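## Task

Using the shelf-edge lot labels (numbers can repeat), place one cardboard box of lot 451 and one of lot 434 completely on the desk with no overhang past its edges. Do not move the remaining cardboard boxes off their shelves. Skip a lot if it is absent from the storeroom. Tipping over or ending tilted counts as failure.

## Robot and tools

ROBOT. A Stretch 3: two-wheel base (0.33 m long, 0.34 m wide, round back) that pivots about the point midway between its drive wheels, 0.05 m behind the front edge. One arm rides on a vertical lift and telescopes out to the robot's right side, so to shift the gripper forward or back you drive the base. With arm in and wrist folded, turning sweeps a 0.28 m radius; an unfolded level wrist reaches past that.

FRAMES. Base frame: origin on the floor between the drive wheels, x forward, y left, z up, metres. hand_pose is reported in it, at the point where closed fingertips meet. Odometry frame = base frame at scene start; base_odometry counts wheel rotation only (slip counts as motion), heading in rad, left positive.

move. One action per call. "base" holds exactly one relative command: {"translate_m": d} drives d metres straight from where the base currently is (forward positive, -3 to 3); {"rotate_rad": a} pivots a radians in place (left positive, -6.4 to 6.4). No sideways driving. "joints" is a single object of absolute targets, by name: lift_m 0 to 1.1 (height, m); arm_m 0 to 0.52 (extension, m); wrist_yaw_rad -1.345 to 4.42 (0 = along the arm, positive swings toward the front); wrist_pitch_rad -1.57 to 0.451 (0 level, negative tips fingers down); wrist_roll_rad -2.911 to 2.918; gripper_m -0.089 to 0.179 (larger = wider; the actual fingertip gap is 0.007 less when nearly shut, 0.025 less when fully open); head_pan_rad -3.953 to 1.73 (0 ahead, positive left, -1.57 along the arm); head_tilt_rad -1.53 to 0.419 (negative down). Optional: "pace" "default" or "max"; "speeds" gives per-motion top speeds (same keys plus translate_m, rotate_rad) up to the max pace; "contact_limits" sets stopping effort: arm_m and translate_m/rotate_rad take a percent 1 to 100 (arm drawing in stops at the negative value), lift_m takes {"down": n, "up": n} in percent of force beyond free motion (below about 12 may trip with no contact). Put a limit only alongside its own command. {"servos": "reboot"} alone re-enables servos that shut off. "cameras": list of head_camera, nav_camera, wrist_camera or all; [] for none. "blocking" false returns at once while motion continues; a later move overrides only what it names. Unknown keys make a call invalid; out-of-range values get it refused. Motions in one action start together. A motion left out later may still push toward its old target.

wait {seconds 0 to 10}: lets time pass, returns state and images, ends early when moves settle. stop: brakes all running motions; stopped joints hold and may keep pressing. zoom_image {camera, region [x0,y0,x1,y1] pixels, max 504x504} enlarges part of the latest image. finished_scene {scene}: ends the current scene, irreversible; after ending the first scene make no further calls in that reply.

RESULTS. "move" is done or the worst status. base_status/joint_status per motion: done, moving, off_target (resting short, may still push), stopped, contact_stop (that joint goes slack), time_out, torque_fault (servo off; reboot). on_its_own lists unrequested behaviour; "held at" is a target, not a reading. motor_effort in percent, positive toward higher values, bracket = peak; wheel effort positive pushes forward. lidar_m: 12 sectors of 30 deg, first ahead, counter-clockwise (4th left, 7th behind, 10th right), plane 0.17 m up, so it sees table legs not tops; "-" means nothing or too close. wrist_depth_mm and head_depth_mm: 7x7 median depths. turned_by_wheels vs turned_by_imu: if they differ by over 0.15 rad believe the IMU. base_tilt in degrees (forward/right positive, a few degrees of bias). head_camera images are rotated (turn 90 deg clockwise to upright), nav_camera the other way. "pictures" gives image order.

IMPORTANT ORDER RULE. If a move or wait is refused, or an uncommanded stop appears, the rest of that reply's move, wait and finished_scene calls are dropped.

GRIPPING. Close to below the object's width; open to at least 0.05 above it. Readings do not prove a grasp; check images or efforts. Re-send a squeeze if it slips.

SAFETY. Before folding the wrist (yaw to 3.0) or unfolding, put lift 0.32 to 0.95, pitch -0.4, roll near 0; once folded, lift may go to 0.25. With yaw under -0.4, keep pitch at -0.5 or lower. Wrist and head have no contact stop; the base has none unless a limit is given. Pushing on rigid things with the gripper above about 0.45 m, or driving while holding/hooking something fixed, can tip the robot; if tilt appears, back off. The base is slowed unless lift under 0.30, arm under 0.03 and yaw over 2.54. Avoid drops, hard hits, slams and releasing moving objects; the finished arrangement must hold on its own.

Each tool is called after "Request:" by a JSON object that holds its "op" and its "data".

## Session

Request:
{"op": "move", "data": {"joints": {"head_tilt_rad": -0.25}, "cameras": ["nav_camera"], "pace": "max"}}

Request:
{"op": "move", "data": {"joints": {"head_pan_rad": -1.57, "head_tilt_rad": -0.3}, "cameras": ["head_camera","nav_camera"], "pace": "max"}}

Request:
{"op": "move", "data": {"joints": {"head_pan_rad": -3.14, "head_tilt_rad": -0.3}, "cameras": ["head_camera","nav_camera"], "pace": "max"}}

Request:
{"op": "move", "data": {"joints": {"head_pan_rad": 1.5, "head_tilt_rad": -0.3}, "cameras": ["head_camera","nav_camera"], "pace": "max"}}

Scene clock: 0.70 s.
move: done
base_odometry: x=+0.000 y=+0.000 heading=+0.000
turned_by_wheels: +0.000
turned_by_imu: +0.000
base_tilt: forward=-0.2 right=-1.1
lidar_m: 0.72 0.72 0.85 1.53 2.66 1.26 1.01 1.11 1.82 1.63 1.39 0.83
head_depth_mm: 690 717 754 786 823 869 914 / 669 697 726 757 796 841 881 / 655 677 704 737 772 805 851 / 633 657 683 717 751 786 826 / 616 641 666 694 720 755 789 / 601 623 646 672 702 731 763 / 586 605 629 655 682 708 742
base_status: not commanded
joint_positions: lift_m=+0.374 arm_m=+0.001 wrist_yaw_rad=+3.009 wrist_pitch_rad=-0.462 wrist_roll_rad=+0.000 gripper_m=+0.037 head_pan_rad=+0.000 head_tilt_rad=-0.249
joint_status: all done
measured_speeds: all 0
motor_effort: left_wheel=-0.5(0.7) right_wheel=+0.6(1.1) lift_m=+23.7(23.8) arm_m=-5.1(5.1) wrist_yaw_rad=-0.8(1.1) wrist_pitch_rad=+2.0(2.0) wrist_roll_rad=-0.1(0.2) gripper_m=+0.2(0.8) head_pan_rad=+0.1(0.8) head_tilt_rad=-2.6(8.1)
hand_pose: x=+0.0076 y=+0.0712 z=+0.3774 quat_wxyz=(+0.207, +0.697, +0.116, +0.676) (m; base frame)
wrist_depth_mm: - 138 - - - 864 - / - 150 - - - 971 - / - 167 925 - - 947 - / 822 768 203 823 800 801 771 / 693 676 211 668 653 668 674 / 605 596 126 571 129 580 578 / 528 530 289 353 503 514 509
pictures: nav_camera (sideways)
camera_calibration:
nav_camera: T_world_to_cam=[[0.221068, 0.0170415, 0.975109, -1.22759], [0.0136169, -0.999804, 0.014386, 0.0313168], [0.975163, 0.0100977, -0.221257, 0.235292], [0, 0, 0, 1]] pos_world=[0.0415059, 0.0498547, 1.24864]

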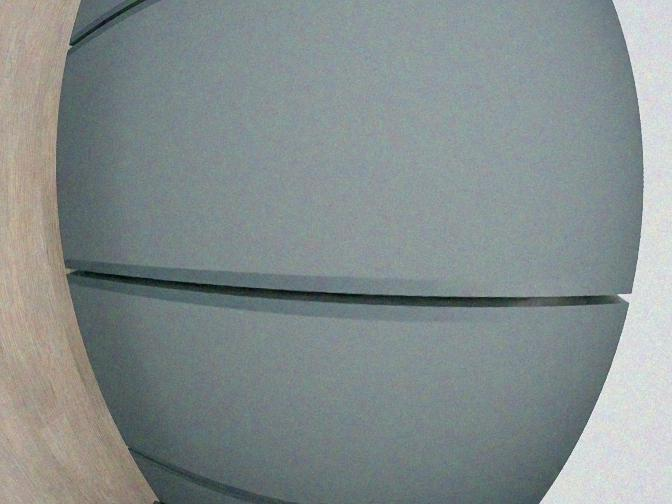

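Scene clock: 2.77 s.
move: done
base_odometry: x=+0.000 y=+0.000 heading=+0.000
turned_by_wheels: +0.000
turned_by_imu: +0.000
base_tilt: forward=-0.3 right=-1.2
lidar_m: 0.73 0.73 0.85 1.53 2.66 1.26 1.01 1.11 1.81 1.63 1.39 0.83
head_depth_mm: 1811 1814 1871 1983 2431 2034 1554 / 1829 2036 2117 2153 2201 1996 1546 / 1860 1980 2106 2218 2302 1940 1547 / 1724 1943 2044 2138 2140 1903 1536 / 1428 1474 1561 1656 1756 1812 1528 / 1615 1819 1922 2018 2054 1866 1524 / 1656 1776 1870 1938 1912 1865 1512
base_status: not commanded
joint_positions: lift_m=+0.374 arm_m=+0.001 wrist_yaw_rad=+3.009 wrist_pitch_rad=-0.462 wrist_roll_rad=+0.000 gripper_m=+0.037 head_pan_rad=-1.578 head_tilt_rad=-0.302
joint_status: all done
measured_speeds: translate_m=+0.000 rotate_rad=+0.000 lift_m=+0.000 arm_m=+0.000 wrist_yaw_rad=+0.000 wrist_pitch_rad=+0.000 wrist_roll_rad=+0.000 head_pan_rad=+0.024 head_tilt_rad=+0.000
motor_effort: left_wheel=-0.2(1.0) right_wheel=+1.0(1.2) lift_m=+23.3(23.9) arm_m=-7.3(8.2) wrist_yaw_rad=-0.9(2.1) wrist_pitch_rad=+1.9(2.1) wrist_roll_rad=-0.1(0.3) gripper_m=+0.5(0.8) head_pan_rad=+3.4(6.2) head_tilt_rad=-1.0(6.2)
hand_pose: x=+0.0076 y=+0.0712 z=+0.3774 quat_wxyz=(+0.207, +0.697, +0.116, +0.676) (m; base frame)
wrist_depth_mm: - 138 - - - 860 - / - 151 - - - 972 - / - 167 941 - - 945 - / 828 769 203 807 803 803 761 / 699 676 211 670 657 677 667 / 602 600 126 572 129 584 584 / 529 539 288 353 503 511 511
pictures: head_camera (sideways), nav_camera (sideways)
camera_calibration:
head_camera: T_world_to_cam=[[-0.0444948, 0.246719, -0.968065, 1.27569], [0.997155, -0.048056, -0.0580793, 0.0691684], [-0.0608505, -0.967895, -0.243878, 0.273373], [0, 0, 0, 1]] pos_world=[0.00442498, -0.046817, 1.30564]
nav_camera: T_world_to_cam=[[0.0150389, -0.27189, 0.962211, -1.20943], [-0.999882, -0.00698691, 0.0136534, 0.0384535], [0.00301065, -0.962303, -0.271964, 0.307154], [0, 0, 0, 1]] pos_world=[0.0557128, -0.0329892, 1.24674]

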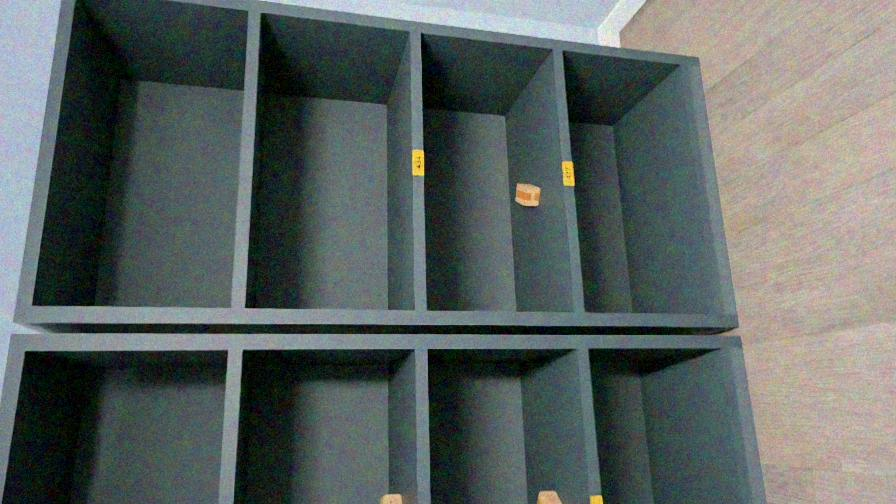

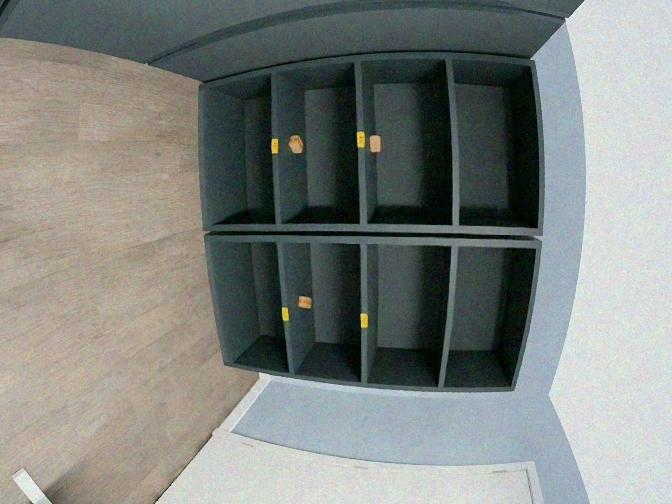

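Scene clock: 4.83 s.
move: done
base_odometry: x=+0.000 y=+0.000 heading=+0.000
turned_by_wheels: +0.000
turned_by_imu: +0.000
base_tilt: forward=-0.4 right=-1.2
lidar_m: 0.73 0.73 0.85 1.53 2.66 1.25 1.01 1.11 1.81 1.62 1.40 0.83
head_depth_mm: 1526 1600 1686 1786 1350 1794 1562 / 1475 1551 1637 1720 1336 1063 1457 / 1434 1501 1585 1683 1318 1056 1485 / 1392 1464 1537 1621 1316 994 1494 / 1356 1425 1485 1569 1308 987 1532 / 1328 1384 1453 1526 1284 941 1395 / 1302 1351 1406 1470 1281 894 1522
base_status: not commanded
joint_positions: lift_m=+0.374 arm_m=+0.001 wrist_yaw_rad=+3.009 wrist_pitch_rad=-0.462 wrist_roll_rad=+0.000 gripper_m=+0.037 head_pan_rad=-3.148 head_tilt_rad=-0.302
joint_status: all done
measured_speeds: translate_m=+0.000 rotate_rad=+0.000 lift_m=+0.000 arm_m=+0.000 wrist_yaw_rad=+0.000 wrist_pitch_rad=+0.000 wrist_roll_rad=+0.000 head_pan_rad=+0.024 head_tilt_rad=+0.000
motor_effort: left_wheel=-0.2(0.8) right_wheel=+0.8(1.1) lift_m=+23.0(24.0) arm_m=-10.8(11.0) wrist_yaw_rad=-0.3(1.5) wrist_pitch_rad=+1.8(2.0) wrist_roll_rad=-0.1(0.3) gripper_m=+0.1(1.0) head_pan_rad=+3.3(4.4) head_tilt_rad=+1.8(3.5)
hand_pose: x=+0.0076 y=+0.0712 z=+0.3774 quat_wxyz=(+0.207, +0.697, +0.116, +0.676) (m; base frame)
wrist_depth_mm: - 139 - - - 863 - / - 151 - - - 981 - / - 167 936 - - 945 - / 838 774 203 810 796 792 766 / 688 676 211 662 659 676 669 / 603 602 126 580 128 580 582 / 525 527 289 356 508 506 508
pictures: head_camera (sideways), nav_camera (sideways)
camera_calibration:
head_camera: T_world_to_cam=[[0.246692, 0.04469, -0.968063, 1.27391], [-0.0472321, -0.997195, -0.0580709, 0.0755653], [-0.967942, 0.0600492, -0.243889, 0.278919], [0, 0, 0, 1]] pos_world=[-0.0407166, 0.00167332, 1.30564]
nav_camera: T_world_to_cam=[[-0.27188, -0.0152567, 0.96221, -1.20767], [-0.00781455, 0.999876, 0.0136458, 0.0324892], [-0.962299, -0.00380921, -0.271966, 0.3131], [0, 0, 0, 1]] pos_world=[-0.0267911, -0.0497175, 1.24674]

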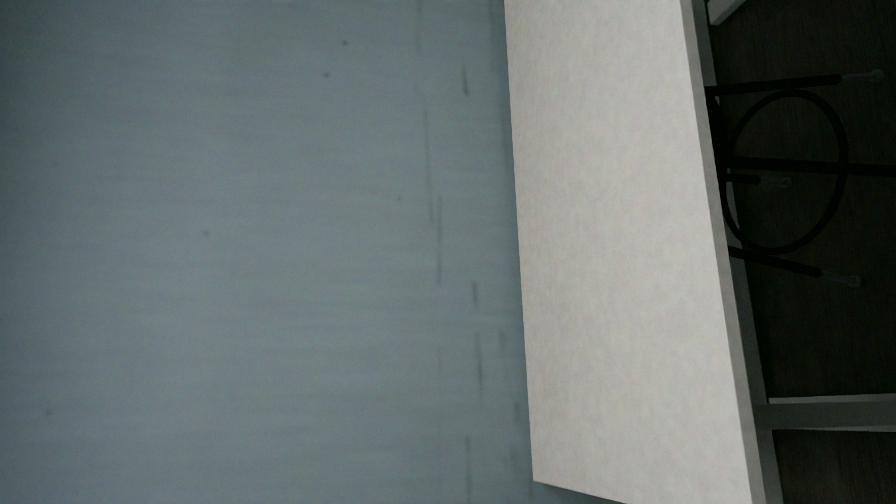

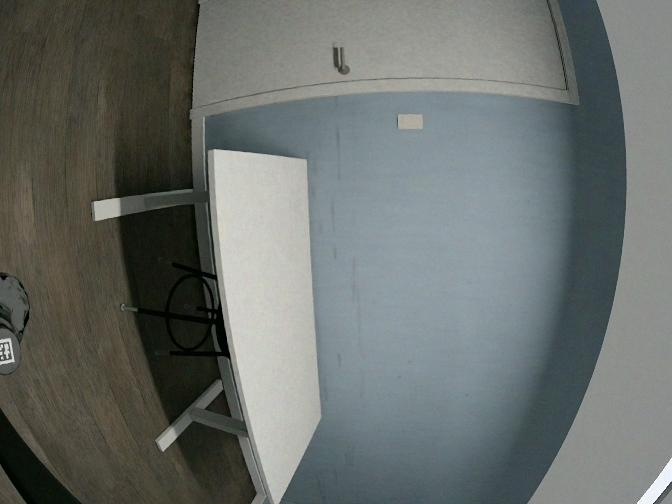

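Scene clock: 8.00 s.
move: done
base_odometry: x=+0.000 y=+0.000 heading=+0.000
turned_by_wheels: +0.000
turned_by_imu: +0.000
base_tilt: forward=-0.4 right=-1.2
lidar_m: 0.72 0.73 0.85 1.53 2.66 1.26 1.01 1.11 1.82 1.63 1.39 0.83
head_depth_mm: 1060 1071 1087 1100 1121 1135 1151 / 1276 1291 1306 1325 1349 1382 1407 / 2493 1633 1633 1667 1716 1759 1545 / 2428 2528 2632 2783 2848 2015 1549 / 2338 2474 2557 2725 2779 1963 1531 / 2267 2380 2507 2612 2666 1976 1514 / 2190 2316 2419 2491 2617 1957 1518
base_status: not commanded
joint_positions: lift_m=+0.374 arm_m=+0.001 wrist_yaw_rad=+3.009 wrist_pitch_rad=-0.462 wrist_roll_rad=+0.000 gripper_m=+0.037 head_pan_rad=+1.508 head_tilt_rad=-0.302
joint_status: all done
measured_speeds: translate_m=+0.000 rotate_rad=+0.000 lift_m=+0.000 arm_m=+0.000 wrist_yaw_rad=+0.000 wrist_pitch_rad=+0.000 wrist_roll_rad=+0.000 head_pan_rad=-0.024 head_tilt_rad=+0.000
motor_effort: left_wheel=-0.5(0.8) right_wheel=-0.1(1.1) lift_m=+23.8(24.2) arm_m=-13.7(13.7) wrist_yaw_rad=-0.3(1.6) wrist_pitch_rad=+2.0(2.1) wrist_roll_rad=-0.1(0.3) gripper_m=+0.1(1.1) head_pan_rad=-3.0(6.2) head_tilt_rad=+5.8(5.9)
hand_pose: x=+0.0076 y=+0.0712 z=+0.3774 quat_wxyz=(+0.207, +0.697, +0.116, +0.676) (m; base frame)
wrist_depth_mm: - 139 - - - 856 - / - 150 - - - 957 - / - 167 920 - - 928 - / 840 765 204 807 807 780 771 / 706 674 211 665 656 665 655 / 605 599 126 571 129 581 579 / 530 541 287 354 504 511 511
pictures: head_camera (sideways), nav_camera (sideways)
camera_calibration:
head_camera: T_world_to_cam=[[0.0308451, -0.248811, -0.968061, 1.27522], [-0.992995, 0.102892, -0.0580848, 0.0813532], [0.114058, 0.963071, -0.243894, 0.272338], [0, 0, 0, 1]] pos_world=[0.0103867, 0.0466373, 1.30564]
nav_camera: T_world_to_cam=[[-0.000054608, 0.272321, 0.962207, -1.20933], [0.998748, -0.0481145, 0.0136739, 0.0263182], [0.0500198, 0.961003, -0.271977, 0.306906], [0, 0, 0, 1]] pos_world=[-0.0417027, 0.0356545, 1.24674]

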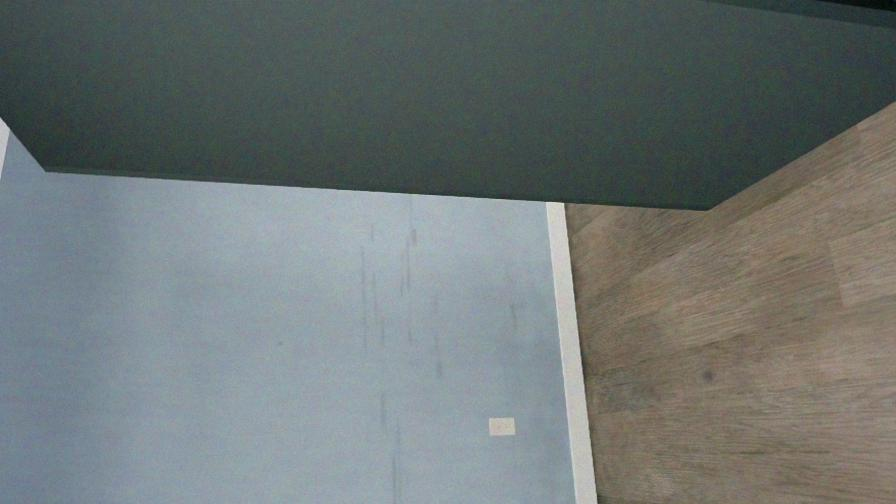

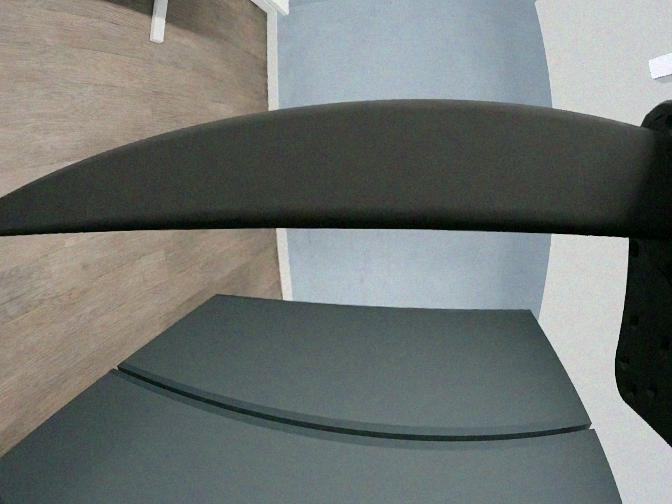

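Request:
{"op": "move", "data": {"joints": {"head_pan_rad": -1.3, "head_tilt_rad": -0.38}, "cameras": ["head_camera","nav_camera"], "pace": "max"}}

Request:
{"op": "zoom_image", "data": {"camera": "head_camera", "region": [330, 0, 680, 220]}}

Request:
{"op": "zoom_image", "data": {"camera": "head_camera", "region": [330, 220, 680, 500]}}

Scene clock: 21.53 s.
move: done
base_odometry: x=+0.000 y=+0.000 heading=+0.000
turned_by_wheels: +0.000
turned_by_imu: +0.000
base_tilt: forward=-0.4 right=-1.2
lidar_m: 0.72 0.73 0.85 1.53 2.66 1.26 1.01 1.11 1.81 1.62 1.39 0.83
head_depth_mm: 1756 1846 1928 2091 2174 1852 1451 / 1510 1818 1922 2086 2145 1837 1450 / 1703 1767 1650 1742 1810 1816 1435 / 1761 1829 1945 2082 2221 1802 1429 / 1755 1836 1950 2053 2197 1814 1423 / 1756 1841 1948 2087 2191 1787 1416 / 1740 1757 1785 1843 1877 1784 1415
base_status: not commanded
joint_positions: lift_m=+0.374 arm_m=+0.001 wrist_yaw_rad=+3.009 wrist_pitch_rad=-0.462 wrist_roll_rad=+0.000 gripper_m=+0.037 head_pan_rad=-1.308 head_tilt_rad=-0.380
joint_status: all done
measured_speeds: translate_m=+0.000 rotate_rad=+0.000 lift_m=+0.000 arm_m=+0.000 wrist_yaw_rad=+0.000 wrist_pitch_rad=+0.000 wrist_roll_rad=+0.000 head_pan_rad=+0.024 head_tilt_rad=+0.000
motor_effort: left_wheel=-0.8(0.8) right_wheel=+0.3(1.2) lift_m=+24.2(24.6) arm_m=-12.5(13.6) wrist_yaw_rad=-0.3(1.5) wrist_pitch_rad=+1.9(2.0) wrist_roll_rad=-0.2(0.4) gripper_m=+0.9(1.0) head_pan_rad=+4.0(5.4) head_tilt_rad=-4.3(6.3)
hand_pose: x=+0.0076 y=+0.0712 z=+0.3774 quat_wxyz=(+0.207, +0.697, +0.116, +0.676) (m; base frame)
wrist_depth_mm: - 139 - - - 864 - / - 151 - - - 969 - / - 168 913 - - 941 - / 837 761 203 809 799 800 764 / 705 667 211 666 666 672 670 / 597 602 126 574 129 580 572 / 530 535 287 354 505 511 510
pictures: head_camera (sideways), nav_camera (sideways)
camera_calibration:
head_camera: T_world_to_cam=[[-0.128192, 0.298176, -0.945864, 1.24724], [0.972604, 0.224291, -0.0611099, 0.0732154], [0.193927, -0.927785, -0.318759, 0.369235], [0, 0, 0, 1]] pos_world=[0.0170719, -0.0457485, 1.30189]
nav_camera: T_world_to_cam=[[0.106352, -0.329703, 0.938075, -1.17848], [-0.961487, -0.274567, 0.0125046, 0.0397324], [0.253441, -0.903277, -0.346206, 0.402335], [0, 0, 0, 1]] pos_world=[0.0615677, -0.0142213, 1.2443]

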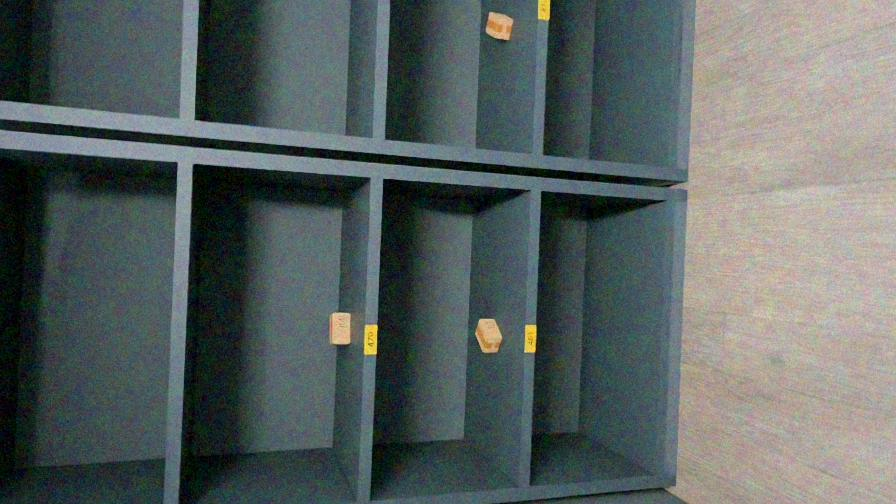

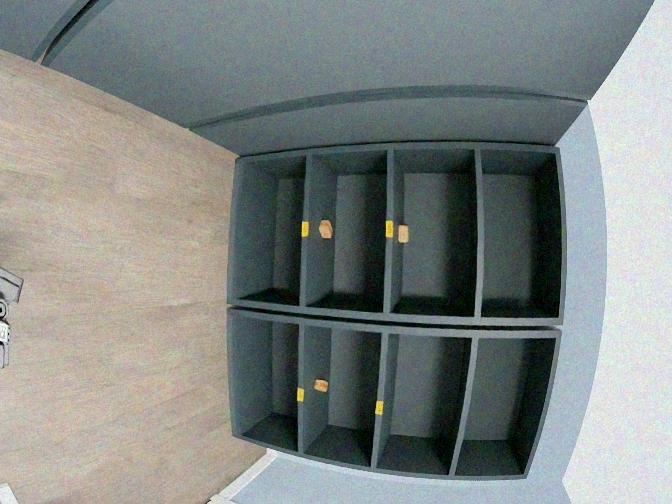

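Scaled by 1.440 from the camera's 896x504 image, which has a finer 1280x720 frame.

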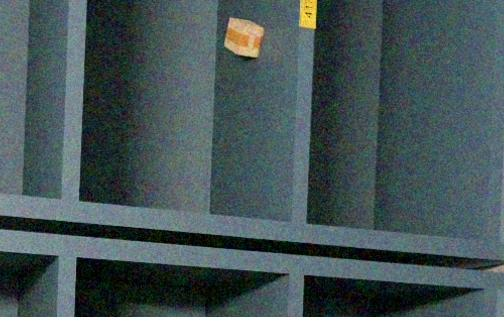

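Scaled by 1.440 from the camera's 896x504 image, which has a finer 1280x720 frame.

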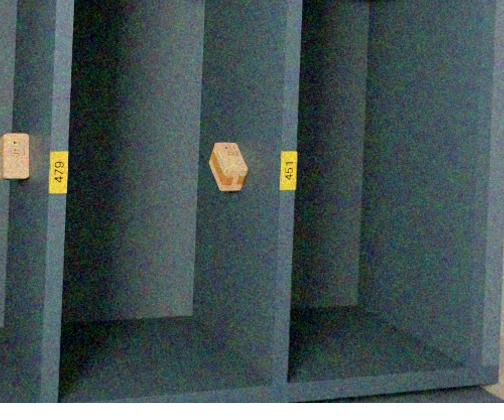

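Request:
{"op": "zoom_image", "data": {"camera": "head_camera", "region": [440, 300, 560, 380]}}

Request:
{"op": "move", "data": {"joints": {"head_pan_rad": -1.65, "head_tilt_rad": -0.38}, "cameras": ["head_camera"], "pace": "max"}}

Request:
{"op": "zoom_image", "data": {"camera": "head_camera", "region": [330, 120, 570, 300]}}

Scaled by 4.200 from the camera's 896x504 image, which has a finer 1280x720 frame.

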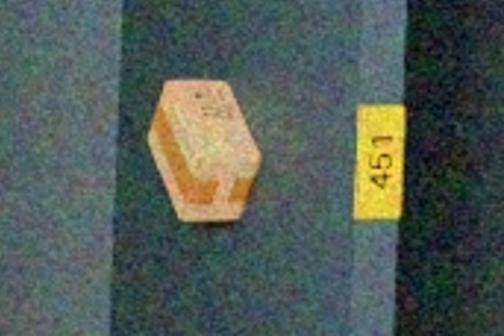

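Scene clock: 39.23 s.
move: done
base_odometry: x=+0.000 y=+0.000 heading=+0.000
turned_by_wheels: +0.000
turned_by_imu: +0.000
base_tilt: forward=-0.2 right=-1.3
lidar_m: 0.72 0.73 0.85 1.53 2.65 1.26 1.01 1.11 1.81 1.63 1.39 0.83
head_depth_mm: 1693 2144 2264 2362 2313 1850 1447 / 1812 1909 1959 2026 2191 1829 1433 / 1899 2017 2140 2276 2333 1829 1440 / 1852 1948 2042 2185 2248 1810 1427 / 1791 1878 1987 2119 2203 1810 1416 / 1373 1466 1630 1688 1824 1780 1423 / 1675 1768 1844 1955 2076 1758 1417
base_status: not commanded
joint_positions: lift_m=+0.374 arm_m=+0.001 wrist_yaw_rad=+3.009 wrist_pitch_rad=-0.462 wrist_roll_rad=+0.000 gripper_m=+0.037 head_pan_rad=-1.653 head_tilt_rad=-0.380
joint_status: all done
measured_speeds: all 0
motor_effort: left_wheel=+0.0(0.8) right_wheel=+0.2(0.7) lift_m=+24.1(24.9) arm_m=-13.1(13.1) wrist_yaw_rad=+0.2(1.3) wrist_pitch_rad=+2.0(2.0) wrist_roll_rad=-0.1(0.3) gripper_m=+0.4(0.9) head_pan_rad=-2.4(3.9) head_tilt_rad=-2.9(6.1)
hand_pose: x=+0.0076 y=+0.0712 z=+0.3774 quat_wxyz=(+0.207, +0.697, +0.116, +0.676) (m; base frame)
wrist_depth_mm: - 139 - - - 863 - / - 150 - - - 979 - / - 167 911 - - 948 - / 827 765 203 804 805 797 756 / 696 670 211 660 656 665 672 / 598 593 126 570 129 580 576 / 524 540 289 352 499 513 514
pictures: head_camera (sideways)
camera_calibration:
head_camera: T_world_to_cam=[[-0.0196204, 0.324378, -0.945724, 1.24641], [0.991104, -0.118231, -0.0611144, 0.0731488], [-0.131638, -0.93851, -0.319172, 0.371771], [0, 0, 0, 1]] pos_world=[0.000896277, -0.0467506, 1.30189]

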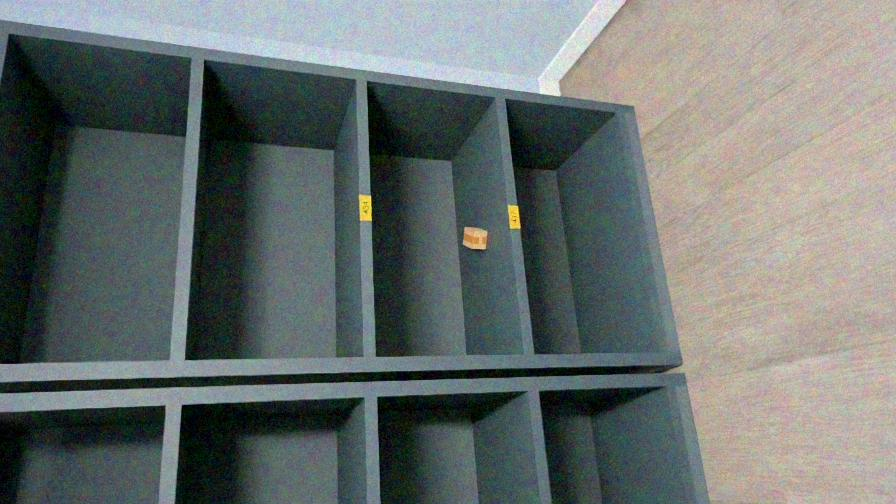

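Scaled by 2.100 from the camera's 896x504 image, which has a finer 1280x720 frame.

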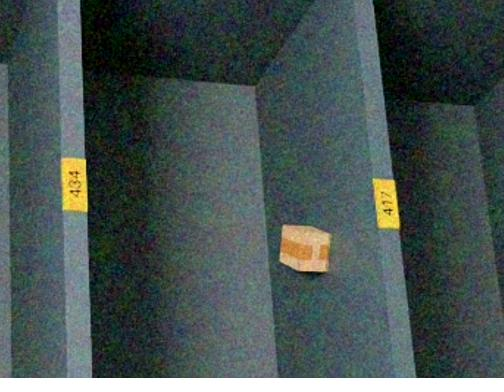

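Request:
{"op": "move", "data": {"base": {"rotate_rad": -1.169}, "joints": {"lift_m": 0.28, "head_pan_rad": -1.57, "head_tilt_rad": -0.5}, "pace": "max", "cameras": []}}

Request:
{"op": "move", "data": {"base": {"translate_m": 1.064}, "pace": "max", "cameras": []}}

Request:
{"op": "move", "data": {"joints": {"lift_m": 0.48, "wrist_pitch_rad": -0.4}, "base": {"rotate_rad": 1.410}, "pace": "max", "cameras": ["head_camera"]}}

Request:
{"op": "move", "data": {"joints": {"wrist_yaw_rad": 0.0, "gripper_m": 0.179}, "pace": "max", "cameras": []}}

Request:
{"op": "move", "data": {"joints": {"wrist_pitch_rad": 0.0, "lift_m": 0.47}, "pace": "max", "cameras": ["wrist_camera", "head_camera"]}}

Scene clock: 101.33 s.
move: done
base_odometry: x=+0.000 y=+0.000 heading=-1.169
turned_by_wheels: -1.169
turned_by_imu: -1.146
base_tilt: forward=-0.4 right=-1.0
lidar_m: 1.69 0.88 0.73 0.72 0.81 1.28 2.66 1.26 1.01 1.11 1.71 1.63
head_depth_mm: 1248 1342 1448 1370 990 1539 1326 / 1276 1362 1475 1353 988 1607 1316 / 1296 1382 1509 1337 1026 1511 1306 / 1317 1408 1537 1666 1821 1597 1301 / 1326 1443 1561 1724 1890 1583 1301 / 1348 1456 1583 1754 1886 1588 1290 / 1367 1492 1628 1799 1937 1570 1277
base_status: done
joint_positions: lift_m=+0.280 arm_m=+0.001 wrist_yaw_rad=+3.009 wrist_pitch_rad=-0.463 wrist_roll_rad=+0.000 gripper_m=+0.037 head_pan_rad=-1.568 head_tilt_rad=-0.504
joint_status: all done
measured_speeds: all 0
motor_effort: left_wheel=+5.4(14.8) right_wheel=-8.3(13.9) lift_m=+30.7(30.9) arm_m=-12.1(13.6) wrist_yaw_rad=-0.2(2.1) wrist_pitch_rad=+2.1(2.2) wrist_roll_rad=-0.3(0.3) gripper_m=+0.5(1.0) head_pan_rad=+1.3(4.3) head_tilt_rad=+0.6(7.6)
hand_pose: x=+0.0076 y=+0.0711 z=+0.2828 quat_wxyz=(+0.208, +0.697, +0.117, +0.676) (m; base frame)
wrist_depth_mm: - 139 - - - - - / - 151 162 - - - - / 840 167 209 781 768 763 748 / 668 630 204 665 653 645 641 / 563 564 213 533 532 543 540 / 488 296 126 287 129 471 469 / 261 268 247 258 400 420 412
pictures: none
No camera images: "cameras" was empty.

Scene clock: 106.23 s.
move: done
base_odometry: x=+0.416 y=-0.979 heading=-1.169
turned_by_wheels: +0.000
turned_by_imu: +0.000
base_tilt: forward=-0.3 right=-1.2
lidar_m: 1.03 0.65 0.54 0.53 0.59 0.95 3.66 1.65 1.74 1.43 0.70 0.68
head_depth_mm: 1391 1513 1615 1771 1923 1632 1328 / 1420 1529 1647 1799 1931 1624 1316 / 1436 1551 1677 1850 1974 1613 1315 / 1462 1576 1721 1885 2001 1598 1303 / 1493 1632 1754 1942 2057 1597 1297 / 1526 1633 1751 1889 1707 1580 1294 / 1131 1250 1316 1486 1379 1486 1275
base_status: done
joint_positions: lift_m=+0.280 arm_m=+0.001 wrist_yaw_rad=+3.009 wrist_pitch_rad=-0.463 wrist_roll_rad=+0.000 gripper_m=+0.037 head_pan_rad=-1.569 head_tilt_rad=-0.500
joint_status: not commanded
measured_speeds: all 0
motor_effort: left_wheel=+6.0(16.5) right_wheel=+0.2(10.7) lift_m=+23.6(30.7) arm_m=-9.1(12.8) wrist_yaw_rad=-0.2(1.7) wrist_pitch_rad=+2.1(2.2) wrist_roll_rad=+0.1(0.3) gripper_m=+0.9(1.0) head_pan_rad=-3.6(3.7) head_tilt_rad=+4.3(5.1)
hand_pose: x=+0.0076 y=+0.0711 z=+0.2828 quat_wxyz=(+0.208, +0.697, +0.117, +0.676) (m; base frame)
wrist_depth_mm: - 139 - - - - - / - 151 161 - 589 - - / - 167 176 - 628 - - / 686 618 203 666 651 635 623 / 569 560 212 538 531 546 544 / 488 296 126 285 129 471 466 / 261 267 247 257 401 414 412
pictures: none
No camera images: "cameras" was empty.

Scene clock: 109.10 s.
move: done
base_odometry: x=+0.416 y=-0.979 heading=+0.241
turned_by_wheels: +1.410
turned_by_imu: +1.387
base_tilt: forward=-0.3 right=-1.1
lidar_m: 0.53 0.55 0.76 2.16 1.93 1.65 1.73 1.43 0.69 1.03 0.75 0.55
head_depth_mm: 824 914 972 742 990 924 869 / 844 908 981 731 1172 962 1157 / 846 911 980 723 1176 954 1143 / 843 911 979 716 1171 947 1143 / 844 913 980 707 1171 948 1137 / 842 912 983 701 1169 935 1160 / 843 914 980 693 1157 932 1155
base_status: done
joint_positions: lift_m=+0.480 arm_m=+0.001 wrist_yaw_rad=+3.009 wrist_pitch_rad=-0.419 wrist_roll_rad=+0.000 gripper_m=+0.037 head_pan_rad=-1.570 head_tilt_rad=-0.499
joint_status: all done
measured_speeds: all 0
motor_effort: left_wheel=-5.5(14.7) right_wheel=+8.6(13.4) lift_m=+22.9(33.2) arm_m=-13.6(13.6) wrist_yaw_rad=+0.5(1.9) wrist_pitch_rad=+3.1(5.6) wrist_roll_rad=-0.2(0.4) gripper_m=+0.5(1.1) head_pan_rad=-3.0(3.8) head_tilt_rad=+2.4(4.7)
hand_pose: x=+0.0083 y=+0.0768 z=+0.4924 quat_wxyz=(+0.193, +0.699, +0.101, +0.681) (m; base frame)
wrist_depth_mm: - 137 - - - - - / - 148 - - - - - / - 163 - - - - - / - 188 207 - - - - / 890 839 205 836 824 857 - / 747 744 129 715 129 730 - / 658 668 268 646 618 641 634
pictures: head_camera (sideways)
camera_calibration:
head_camera: T_world_to_cam=[[-0.0465943, 0.431837, -0.900747, 1.18785], [0.997506, -0.0277459, -0.0649015, 0.0779965], [-0.053019, -0.901525, -0.429467, 0.514836], [0, 0, 0, 1]] pos_world=[0.00484096, -0.0466548, 1.29612]

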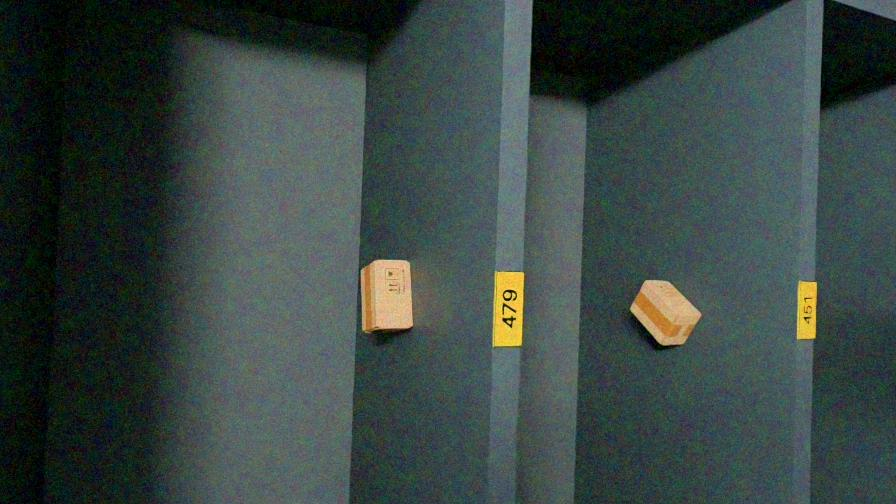

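Scene clock: 111.07 s.
move: done
base_odometry: x=+0.416 y=-0.979 heading=+0.241
turned_by_wheels: +0.000
turned_by_imu: +0.000
base_tilt: forward=-0.3 right=-1.2
lidar_m: 0.53 0.56 0.76 2.16 1.92 1.65 1.74 1.42 0.68 1.03 0.74 0.55
head_depth_mm: 827 913 970 740 988 924 870 / 845 911 982 731 1172 960 1158 / 843 910 982 723 1178 952 1146 / 846 911 983 716 1173 953 1139 / 844 913 982 706 1169 942 1136 / 845 910 977 697 1160 940 1157 / 843 912 980 694 1161 933 1154
base_status: not commanded
joint_positions: lift_m=+0.480 arm_m=+0.001 wrist_yaw_rad=+0.003 wrist_pitch_rad=-0.419 wrist_roll_rad=+0.000 gripper_m=+0.179 head_pan_rad=-1.570 head_tilt_rad=-0.499
joint_status: all done
measured_speeds: all 0
motor_effort: left_wheel=-5.9(6.3) right_wheel=+8.8(9.5) lift_m=+23.6(24.1) arm_m=-12.2(13.1) wrist_yaw_rad=-3.0(8.5) wrist_pitch_rad=+2.9(3.2) wrist_roll_rad=-0.1(0.3) gripper_m=+0.7(83.6) head_pan_rad=-2.4(3.4) head_tilt_rad=+2.0(3.0)
hand_pose: x=-0.0208 y=-0.3698 z=+0.4924 quat_wxyz=(+0.692, +0.148, -0.691, -0.146) (m; base frame)
wrist_depth_mm: - - - - 311 309 317 / - 330 - 325 322 318 313 / - 873 - - - - - / - - - - - 866 - / - 142 - - - - - / - 126 - - - - - / 623 625 621 - - - 105
pictures: none
No camera images: "cameras" was empty.

Scene clock: 112.03 s.
move: done
base_odometry: x=+0.416 y=-0.979 heading=+0.241
turned_by_wheels: +0.000
turned_by_imu: +0.000
base_tilt: forward=-0.4 right=-1.4
lidar_m: 0.53 0.55 0.76 2.16 1.93 1.65 1.73 1.43 0.68 1.03 0.74 0.55
head_depth_mm: 826 910 974 743 989 922 872 / 844 910 981 732 1174 956 1146 / 844 909 980 723 1177 952 1144 / 842 913 981 715 1170 952 1139 / 845 909 976 709 1170 943 1139 / 846 912 980 699 1163 936 1160 / 845 914 981 693 1156 934 1152
base_status: not commanded
joint_positions: lift_m=+0.470 arm_m=+0.001 wrist_yaw_rad=+0.003 wrist_pitch_rad=-0.023 wrist_roll_rad=+0.000 gripper_m=+0.179 head_pan_rad=-1.570 head_tilt_rad=-0.499
joint_status: all done
measured_speeds: all 0
motor_effort: left_wheel=-5.5(6.1) right_wheel=+8.9(9.3) lift_m=+29.7(30.2) arm_m=-11.6(12.0) wrist_yaw_rad=-2.7(4.1) wrist_pitch_rad=+3.9(6.1) wrist_roll_rad=-0.2(0.3) gripper_m=+0.4(1.0) head_pan_rad=-3.1(3.6) head_tilt_rad=+1.3(2.3)
hand_pose: x=-0.0207 y=-0.4012 z=+0.5786 quat_wxyz=(+0.707, +0.010, -0.707, -0.007) (m; base frame)
wrist_depth_mm: - 745 - - - 704 - / - 770 - - - - - / - 796 - - - 752 - / - - - - - - - / - 142 - - - - - / - 140 - - - 792 - / - - - - - - 105
pictures: head_camera (sideways), wrist_camera
camera_calibration:
head_camera: T_world_to_cam=[[-0.0465943, 0.431837, -0.900747, 1.18785], [0.997506, -0.0277459, -0.0649015, 0.0779965], [-0.053019, -0.901525, -0.429467, 0.514836], [0, 0, 0, 1]] pos_world=[0.00484096, -0.0466548, 1.29612]
wrist_camera: T_world_to_cam=[[-0.998846, -0.0470995, -0.00935888, -0.0275058], [-0.00140536, 0.223482, -0.974707, 0.686103], [0.0479998, -0.973569, -0.223291, -0.0941526], [0, 0, 0, 1]] pos_world=[-0.0219906, -0.246291, 0.647469]

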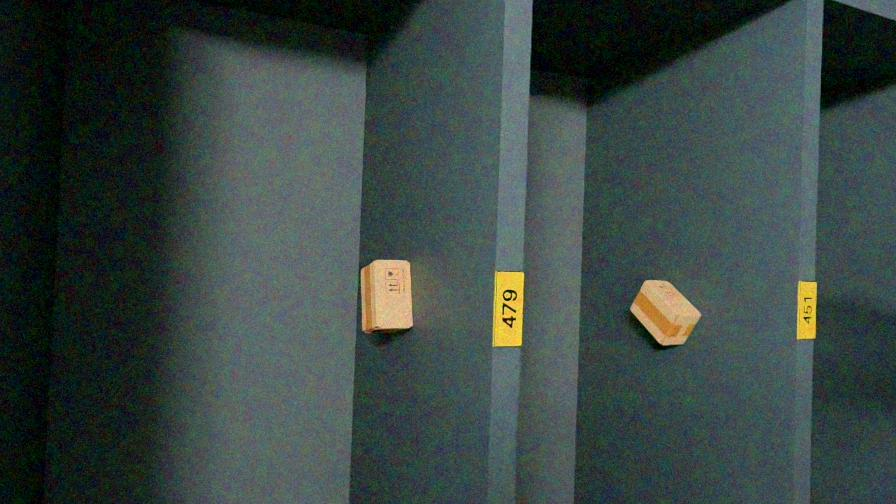

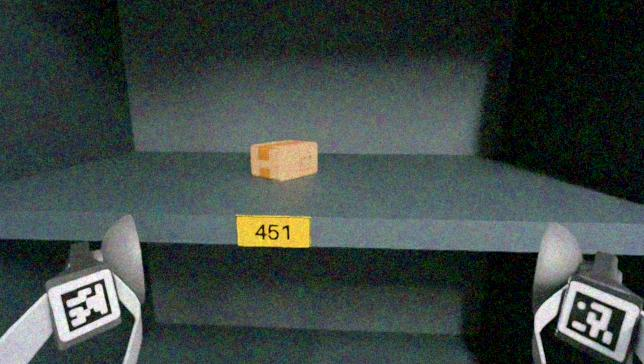

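Request:
{"op": "zoom_image", "data": {"camera": "head_camera", "region": [610, 260, 730, 360]}}

Request:
{"op": "zoom_image", "data": {"camera": "wrist_camera", "region": [234, 130, 334, 190]}}

Scaled by 4.200 from the camera's 896x504 image, which has a finer 1280x720 frame.

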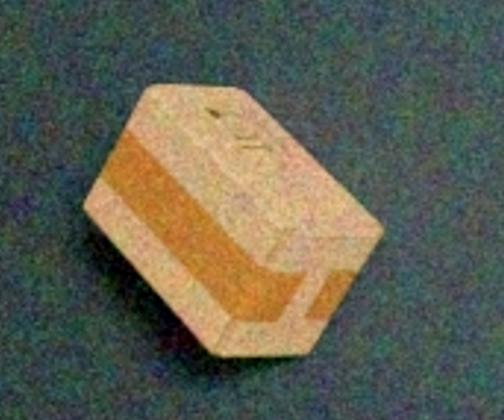

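Scaled by 5.040.

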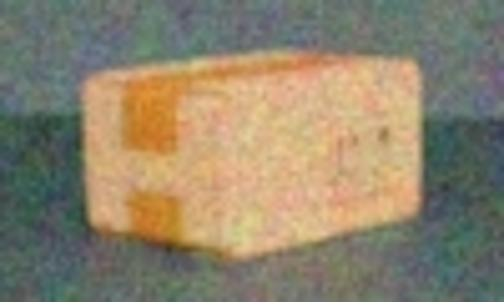

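Request:
{"op": "move", "data": {"base": {"translate_m": 0.184}, "joints": {"wrist_yaw_rad": -0.38, "lift_m": 0.463, "arm_m": 0.22}, "pace": "max", "cameras": ["wrist_camera", "head_camera"]}}

Scene clock: 179.00 s.
move: done
base_odometry: x=+0.595 y=-0.935 heading=+0.241
turned_by_wheels: +0.000
turned_by_imu: -0.001
base_tilt: forward=-0.4 right=-1.1
lidar_m: 0.35 0.37 0.50 1.41 2.72 1.80 1.91 0.81 0.80 1.03 0.49 0.36
head_depth_mm: 826 914 988 741 1175 962 1156 / 844 913 982 730 1182 962 1152 / 842 914 982 724 1171 952 842 / 845 914 983 716 1173 950 817 / 844 912 979 708 1172 945 1167 / 847 910 983 700 1155 941 1156 / 748 809 825 691 863 876 872
base_status: done
joint_positions: lift_m=+0.463 arm_m=+0.220 wrist_yaw_rad=-0.377 wrist_pitch_rad=-0.022 wrist_roll_rad=+0.000 gripper_m=+0.179 head_pan_rad=-1.570 head_tilt_rad=-0.499
joint_status: all done
measured_speeds: all 0
motor_effort: left_wheel=+6.1(9.2) right_wheel=+4.6(12.7) lift_m=+31.0(31.4) arm_m=+12.1(14.8) wrist_yaw_rad=-3.3(9.9) wrist_pitch_rad=+3.6(3.9) wrist_roll_rad=+0.1(0.3) gripper_m=+0.8(0.9) head_pan_rad=-2.7(3.8) head_tilt_rad=+0.1(1.3)
hand_pose: x=-0.1157 y=-0.6026 z=+0.5720 quat_wxyz=(+0.693, -0.125, -0.696, -0.141) (m; base frame)
wrist_depth_mm: - - - - - 630 - / - - - - - 659 - / - - - - - - - / - - 299 341 - - - / 287 248 286 288 288 266 288 / - 141 206 206 207 207 - / 148 153 161 161 169 183 105
pictures: head_camera (sideways), wrist_camera
camera_calibration:
head_camera: T_world_to_cam=[[-0.0465943, 0.431837, -0.900747, 1.18785], [0.997506, -0.0277459, -0.0649015, 0.0779965], [-0.053019, -0.901525, -0.429467, 0.514836], [0, 0, 0, 1]] pos_world=[0.00484096, -0.0466548, 1.29612]
wrist_camera: T_world_to_cam=[[-0.944923, 0.327161, -0.0092875, 0.0998914], [0.0810934, 0.206537, -0.975072, 0.724165], [-0.317088, -0.922121, -0.221692, -0.299398], [0, 0, 0, 1]] pos_world=[-0.0592706, -0.458329, 0.640667]

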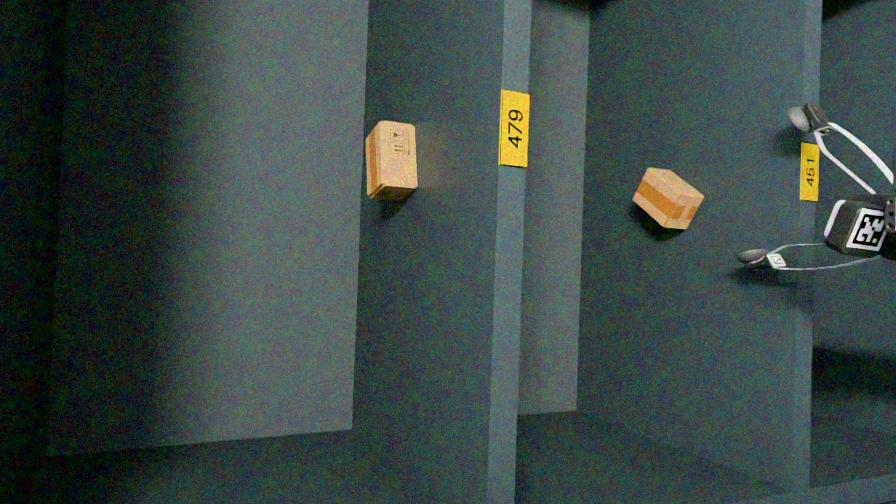

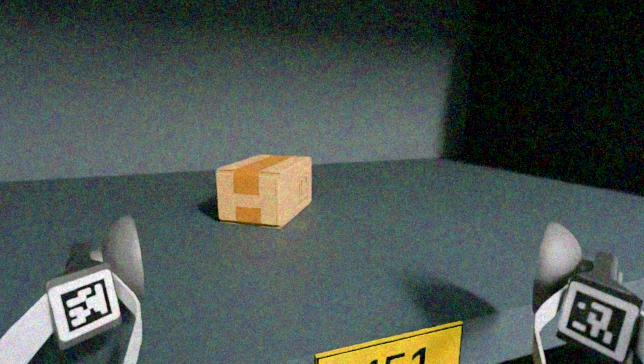

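Request:
{"op": "move", "data": {"joints": {"arm_m": 0.41}, "cameras": ["wrist_camera"]}}

Request:
{"op": "move", "data": {"joints": {"gripper_m": 0.03}, "cameras": ["wrist_camera"]}}

Request:
{"op": "move", "data": {"joints": {"lift_m": 0.51}, "cameras": ["wrist_camera"]}}

Scene clock: 195.20 s.
move: done
base_odometry: x=+0.595 y=-0.935 heading=+0.241
turned_by_wheels: +0.000
turned_by_imu: -0.013
base_tilt: forward=-0.3 right=-1.3
lidar_m: 0.36 0.37 0.50 1.36 2.75 1.80 1.91 0.84 0.80 1.03 0.51 0.37
head_depth_mm: 850 919 989 736 1192 963 1152 / 848 914 990 729 1179 956 1151 / 844 915 986 719 1174 950 664 / 843 913 981 712 1172 914 1137 / 841 913 980 706 1167 941 1167 / 844 910 977 697 1156 937 1152 / 794 860 875 689 912 874 887
base_status: not commanded
joint_positions: lift_m=+0.463 arm_m=+0.410 wrist_yaw_rad=-0.382 wrist_pitch_rad=+0.007 wrist_roll_rad=+0.000 gripper_m=+0.179 head_pan_rad=-1.571 head_tilt_rad=-0.503
joint_status: all done
measured_speeds: all 0
motor_effort: left_wheel=-0.2(6.6) right_wheel=-0.1(7.0) lift_m=+19.9(29.7) arm_m=+11.7(45.2) wrist_yaw_rad=+0.5(15.7) wrist_pitch_rad=-1.9(29.0) wrist_roll_rad=+0.2(11.1) gripper_m=-0.2(1.1) head_pan_rad=-1.7(3.1) head_tilt_rad=+0.2(2.9)
hand_pose: x=-0.1169 y=-0.7929 z=+0.5795 quat_wxyz=(+0.695, -0.136, -0.693, -0.132) (m; base frame)
wrist_depth_mm: 307 329 - - - - - / 314 331 - - - - - / 320 335 - - - 514 - / 327 - - - - - - / 325 147 298 163 299 299 301 / - 145 124 124 226 227 227 / 159 166 123 114 166 174 105
pictures: wrist_camera
camera_calibration:
wrist_camera: T_world_to_cam=[[-0.943664, 0.330817, -0.00768242, 0.163067], [0.0710478, 0.179882, -0.981119, 0.752074], [-0.323189, -0.926392, -0.193252, -0.494153], [0, 0, 0, 1]] pos_world=[-0.0592571, -0.647009, 0.643631]

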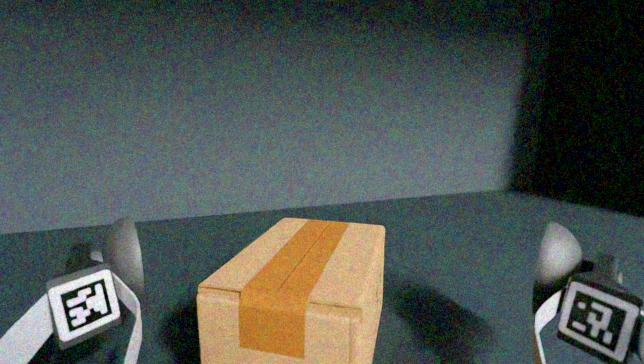

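Scene clock: 197.23 s.
move: done
base_odometry: x=+0.595 y=-0.935 heading=+0.241
turned_by_wheels: +0.000
turned_by_imu: +0.000
base_tilt: forward=-0.4 right=-1.2
lidar_m: 0.36 0.37 0.50 1.35 2.75 1.79 1.91 0.84 0.80 1.03 0.51 0.37
head_depth_mm: 843 919 991 738 1181 963 1152 / 846 913 985 728 1182 959 1148 / 847 916 984 722 1177 950 665 / 844 911 980 714 1175 920 1139 / 842 912 981 705 1169 938 1165 / 841 910 975 698 1166 934 1161 / 793 859 876 690 914 874 890
base_status: not commanded
joint_positions: lift_m=+0.463 arm_m=+0.410 wrist_yaw_rad=-0.382 wrist_pitch_rad=+0.007 wrist_roll_rad=+0.000 gripper_m=+0.031 head_pan_rad=-1.571 head_tilt_rad=-0.502
joint_status: all done
measured_speeds: all 0
motor_effort: left_wheel=-0.6(0.9) right_wheel=+0.0(0.8) lift_m=+22.3(22.7) arm_m=-12.3(12.3) wrist_yaw_rad=+0.2(2.5) wrist_pitch_rad=-1.9(1.9) wrist_roll_rad=+0.1(0.4) gripper_m=-13.6(84.8) head_pan_rad=-0.7(2.1) head_tilt_rad=+4.5(4.8)
hand_pose: x=-0.1169 y=-0.7929 z=+0.5795 quat_wxyz=(+0.695, -0.136, -0.693, -0.132) (m; base frame)
wrist_depth_mm: 305 330 - - - - - / 314 333 - - - - - / 320 336 - - - 519 - / 329 - - - - - - / 323 299 154 163 151 298 299 / 225 240 130 132 126 228 228 / 174 159 159 134 159 166 174
pictures: wrist_camera
camera_calibration:
wrist_camera: T_world_to_cam=[[-0.943664, 0.330817, -0.00768242, 0.163067], [0.0710478, 0.179882, -0.981119, 0.752074], [-0.323189, -0.926392, -0.193252, -0.494153], [0, 0, 0, 1]] pos_world=[-0.0592571, -0.647009, 0.643631]

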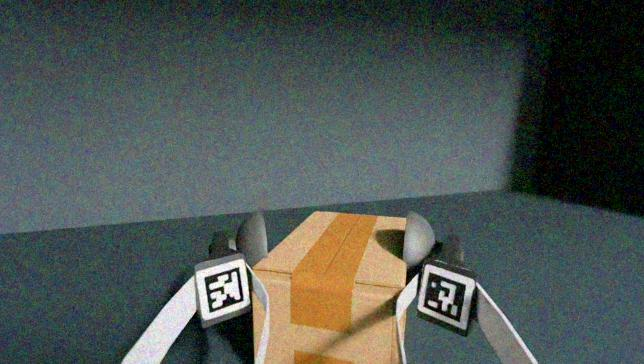

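Scene clock: 198.50 s.
move: done
base_odometry: x=+0.595 y=-0.935 heading=+0.241
turned_by_wheels: +0.000
turned_by_imu: +0.000
base_tilt: forward=-0.4 right=-1.1
lidar_m: 0.35 0.37 0.50 1.36 2.75 1.79 1.91 0.84 0.80 1.03 0.51 0.37
head_depth_mm: 835 917 989 739 1188 966 1156 / 845 915 981 731 1182 959 1152 / 841 915 983 723 1176 922 617 / 843 911 981 713 1176 779 1138 / 840 910 982 705 1168 942 1165 / 840 909 974 697 1159 939 1157 / 798 858 875 691 910 878 888
base_status: not commanded
joint_positions: lift_m=+0.510 arm_m=+0.410 wrist_yaw_rad=-0.382 wrist_pitch_rad=-0.025 wrist_roll_rad=+0.000 gripper_m=+0.031 head_pan_rad=-1.571 head_tilt_rad=-0.500
joint_status: all done
measured_speeds: all 0
motor_effort: left_wheel=-0.1(0.9) right_wheel=-0.3(1.2) lift_m=+31.5(33.9) arm_m=-8.1(12.4) wrist_yaw_rad=+1.3(1.9) wrist_pitch_rad=+4.3(4.5) wrist_roll_rad=+0.0(0.3) gripper_m=-13.3(13.8) head_pan_rad=+0.2(1.7) head_tilt_rad=+3.7(4.8)
hand_pose: x=-0.1166 y=-0.7921 z=+0.6181 quat_wxyz=(+0.693, -0.125, -0.696, -0.143) (m; base frame)
wrist_depth_mm: 303 326 - - - - - / 312 332 - - - - - / 322 336 - - - 516 - / 328 - - - - 533 - / 334 - 153 164 152 - - / 290 293 130 132 126 294 293 / 229 102 144 134 210 220 229
pictures: wrist_camera
camera_calibration:
wrist_camera: T_world_to_cam=[[-0.943533, 0.331147, -0.00928744, 0.164651], [0.0830856, 0.209409, -0.974292, 0.810315], [-0.320689, -0.920049, -0.225098, -0.460871], [0, 0, 0, 1]] pos_world=[-0.0597675, -0.648235, 0.687271]

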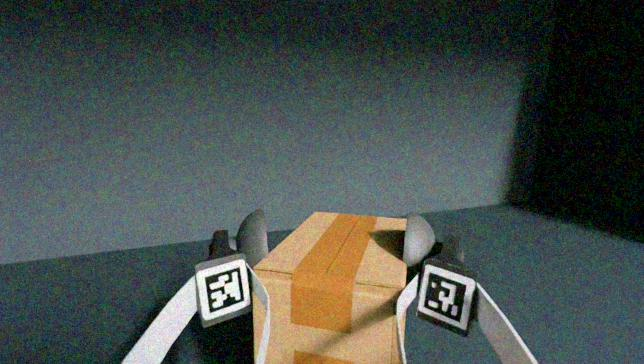

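Request:
{"op": "move", "data": {"joints": {"arm_m": 0.0, "lift_m": 0.53}, "cameras": ["wrist_camera"]}}

Request:
{"op": "move", "data": {"base": {"rotate_rad": -1.086}, "joints": {"lift_m": 0.78}, "pace": "max", "cameras": []}}

Request:
{"op": "move", "data": {"base": {"translate_m": -1.469}, "pace": "max", "cameras": []}}

Request:
{"op": "move", "data": {"base": {"rotate_rad": -0.485}, "joints": {"lift_m": 0.74}, "pace": "max", "cameras": ["wrist_camera", "head_camera", "nav_camera"]}}

Scene clock: 243.27 s.
move: done
base_odometry: x=+0.595 y=-0.935 heading=+0.241
turned_by_wheels: +0.000
turned_by_imu: +0.000
base_tilt: forward=-0.3 right=-1.2
lidar_m: 0.36 0.37 0.50 1.35 2.74 1.79 1.91 0.84 0.80 1.03 0.51 0.37
head_depth_mm: 828 915 991 741 1187 967 1152 / 846 917 985 734 1174 963 1145 / 845 915 984 722 1173 953 847 / 843 911 983 716 1174 952 1143 / 843 911 979 707 1172 947 1155 / 840 912 978 701 1158 939 1159 / 788 855 871 692 906 875 889
base_status: not commanded
joint_positions: lift_m=+0.530 arm_m=+0.001 wrist_yaw_rad=-0.382 wrist_pitch_rad=-0.026 wrist_roll_rad=+0.000 gripper_m=+0.031 head_pan_rad=-1.570 head_tilt_rad=-0.500
joint_status: all done
measured_speeds: all 0
motor_effort: left_wheel=-0.1(1.2) right_wheel=+0.0(1.1) lift_m=+25.8(32.7) arm_m=-12.5(14.4) wrist_yaw_rad=+0.2(2.8) wrist_pitch_rad=+4.3(4.5) wrist_roll_rad=+0.0(0.3) gripper_m=-13.4(14.0) head_pan_rad=+3.6(4.0) head_tilt_rad=+3.9(5.1)
hand_pose: x=-0.1166 y=-0.3827 z=+0.6380 quat_wxyz=(+0.693, -0.125, -0.696, -0.143) (m; base frame)
wrist_depth_mm: - - - - - - 461 / - - - - 859 - 485 / - - - - 897 - 515 / - - - - - - 524 / - - 153 163 152 - - / 316 - 130 132 126 - - / 320 94 141 134 128 120 591
pictures: wrist_camera
camera_calibration:
wrist_camera: T_world_to_cam=[[-0.943544, 0.331114, -0.00938297, 0.0293244], [0.0833941, 0.210036, -0.974131, 0.744123], [-0.320577, -0.919918, -0.225791, -0.0791735], [0, 0, 0, 1]] pos_world=[-0.0597678, -0.238835, 0.707272]

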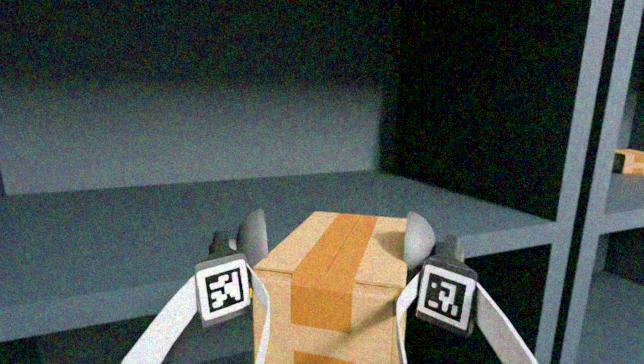

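Scene clock: 245.93 s.
move: done
base_odometry: x=+0.595 y=-0.935 heading=-0.844
turned_by_wheels: -1.086
turned_by_imu: -1.067
base_tilt: forward=-0.3 right=-1.3
lidar_m: 0.52 0.38 0.36 0.37 0.49 1.23 1.95 1.79 1.91 0.85 0.80 1.03
head_depth_mm: 1571 1668 1787 1912 2045 1623 1287 / 1653 1763 1902 2056 2102 517 465 / 1326 1462 1891 2115 2002 1601 478 / 1351 1498 1562 1720 1869 1591 1306 / 1252 1560 1362 1743 1400 1499 1302 / 1005 1427 1095 1450 1118 1093 1190 / 655 693 746 810 890 962 1145
base_status: done
joint_positions: lift_m=+0.780 arm_m=+0.001 wrist_yaw_rad=-0.382 wrist_pitch_rad=-0.027 wrist_roll_rad=+0.000 gripper_m=+0.031 head_pan_rad=-1.570 head_tilt_rad=-0.500
joint_status: all done
measured_speeds: all 0
motor_effort: left_wheel=+8.1(12.0) right_wheel=-10.2(13.7) lift_m=+25.7(35.3) arm_m=-12.3(13.2) wrist_yaw_rad=-0.7(2.1) wrist_pitch_rad=+4.5(4.6) wrist_roll_rad=+0.1(0.3) gripper_m=-13.4(13.9) head_pan_rad=+3.5(4.2) head_tilt_rad=+3.3(4.6)
hand_pose: x=-0.1166 y=-0.3827 z=+0.8878 quat_wxyz=(+0.693, -0.124, -0.696, -0.144) (m; base frame)
wrist_depth_mm: - - - - - - - / - - - - - - - / - - - - - - - / - - - - - - - / - - 160 178 164 - - / - - 130 132 126 - - / - - 142 134 129 - -
pictures: none
No camera images: "cameras" was empty.

Scene clock: 260.93 s.
move: time_out
base_odometry: x=-0.336 y=+0.113 heading=-0.844
turned_by_wheels: +0.001
turned_by_imu: -0.001
base_tilt: forward=-0.3 right=-1.2
lidar_m: 1.48 1.06 1.01 1.04 1.38 2.47 1.31 0.67 0.85 0.85 1.73 1.80
head_depth_mm: 1034 1107 1182 1253 959 735 629 / 1085 1154 1243 1290 948 515 466 / 1132 1219 1323 1422 941 722 478 / 1174 1271 1375 1514 1608 769 1306 / 1238 1339 1461 1612 1783 1495 1296 / 1322 1423 1578 1729 1886 1590 1294 / 1394 1521 1677 1867 1978 1560 1291
base_status: translate_m time_out (by the wheels' count: -1.4016 of -1.4690)
joint_positions: lift_m=+0.780 arm_m=+0.001 wrist_yaw_rad=-0.382 wrist_pitch_rad=-0.027 wrist_roll_rad=+0.000 gripper_m=+0.031 head_pan_rad=-1.570 head_tilt_rad=-0.500
joint_status: not commanded
measured_speeds: all 0
motor_effort: left_wheel=-0.3(10.0) right_wheel=-2.3(15.1) lift_m=+31.2(32.3) arm_m=-4.0(13.0) wrist_yaw_rad=+1.7(2.3) wrist_pitch_rad=+4.4(4.6) wrist_roll_rad=+0.0(0.6) gripper_m=-13.1(14.1) head_pan_rad=+2.4(3.8) head_tilt_rad=+1.6(4.1)
hand_pose: x=-0.1166 y=-0.3827 z=+0.8878 quat_wxyz=(+0.693, -0.124, -0.696, -0.144) (m; base frame)
wrist_depth_mm: - - - - - - - / - - - - - - - / - - - - - - - / - - - - - - - / - - 158 163 152 - - / - - 130 132 126 - - / - 95 141 134 127 108 -
pictures: none
No camera images: "cameras" was empty.

not run: a stop that you did not command came earlier in this reply.


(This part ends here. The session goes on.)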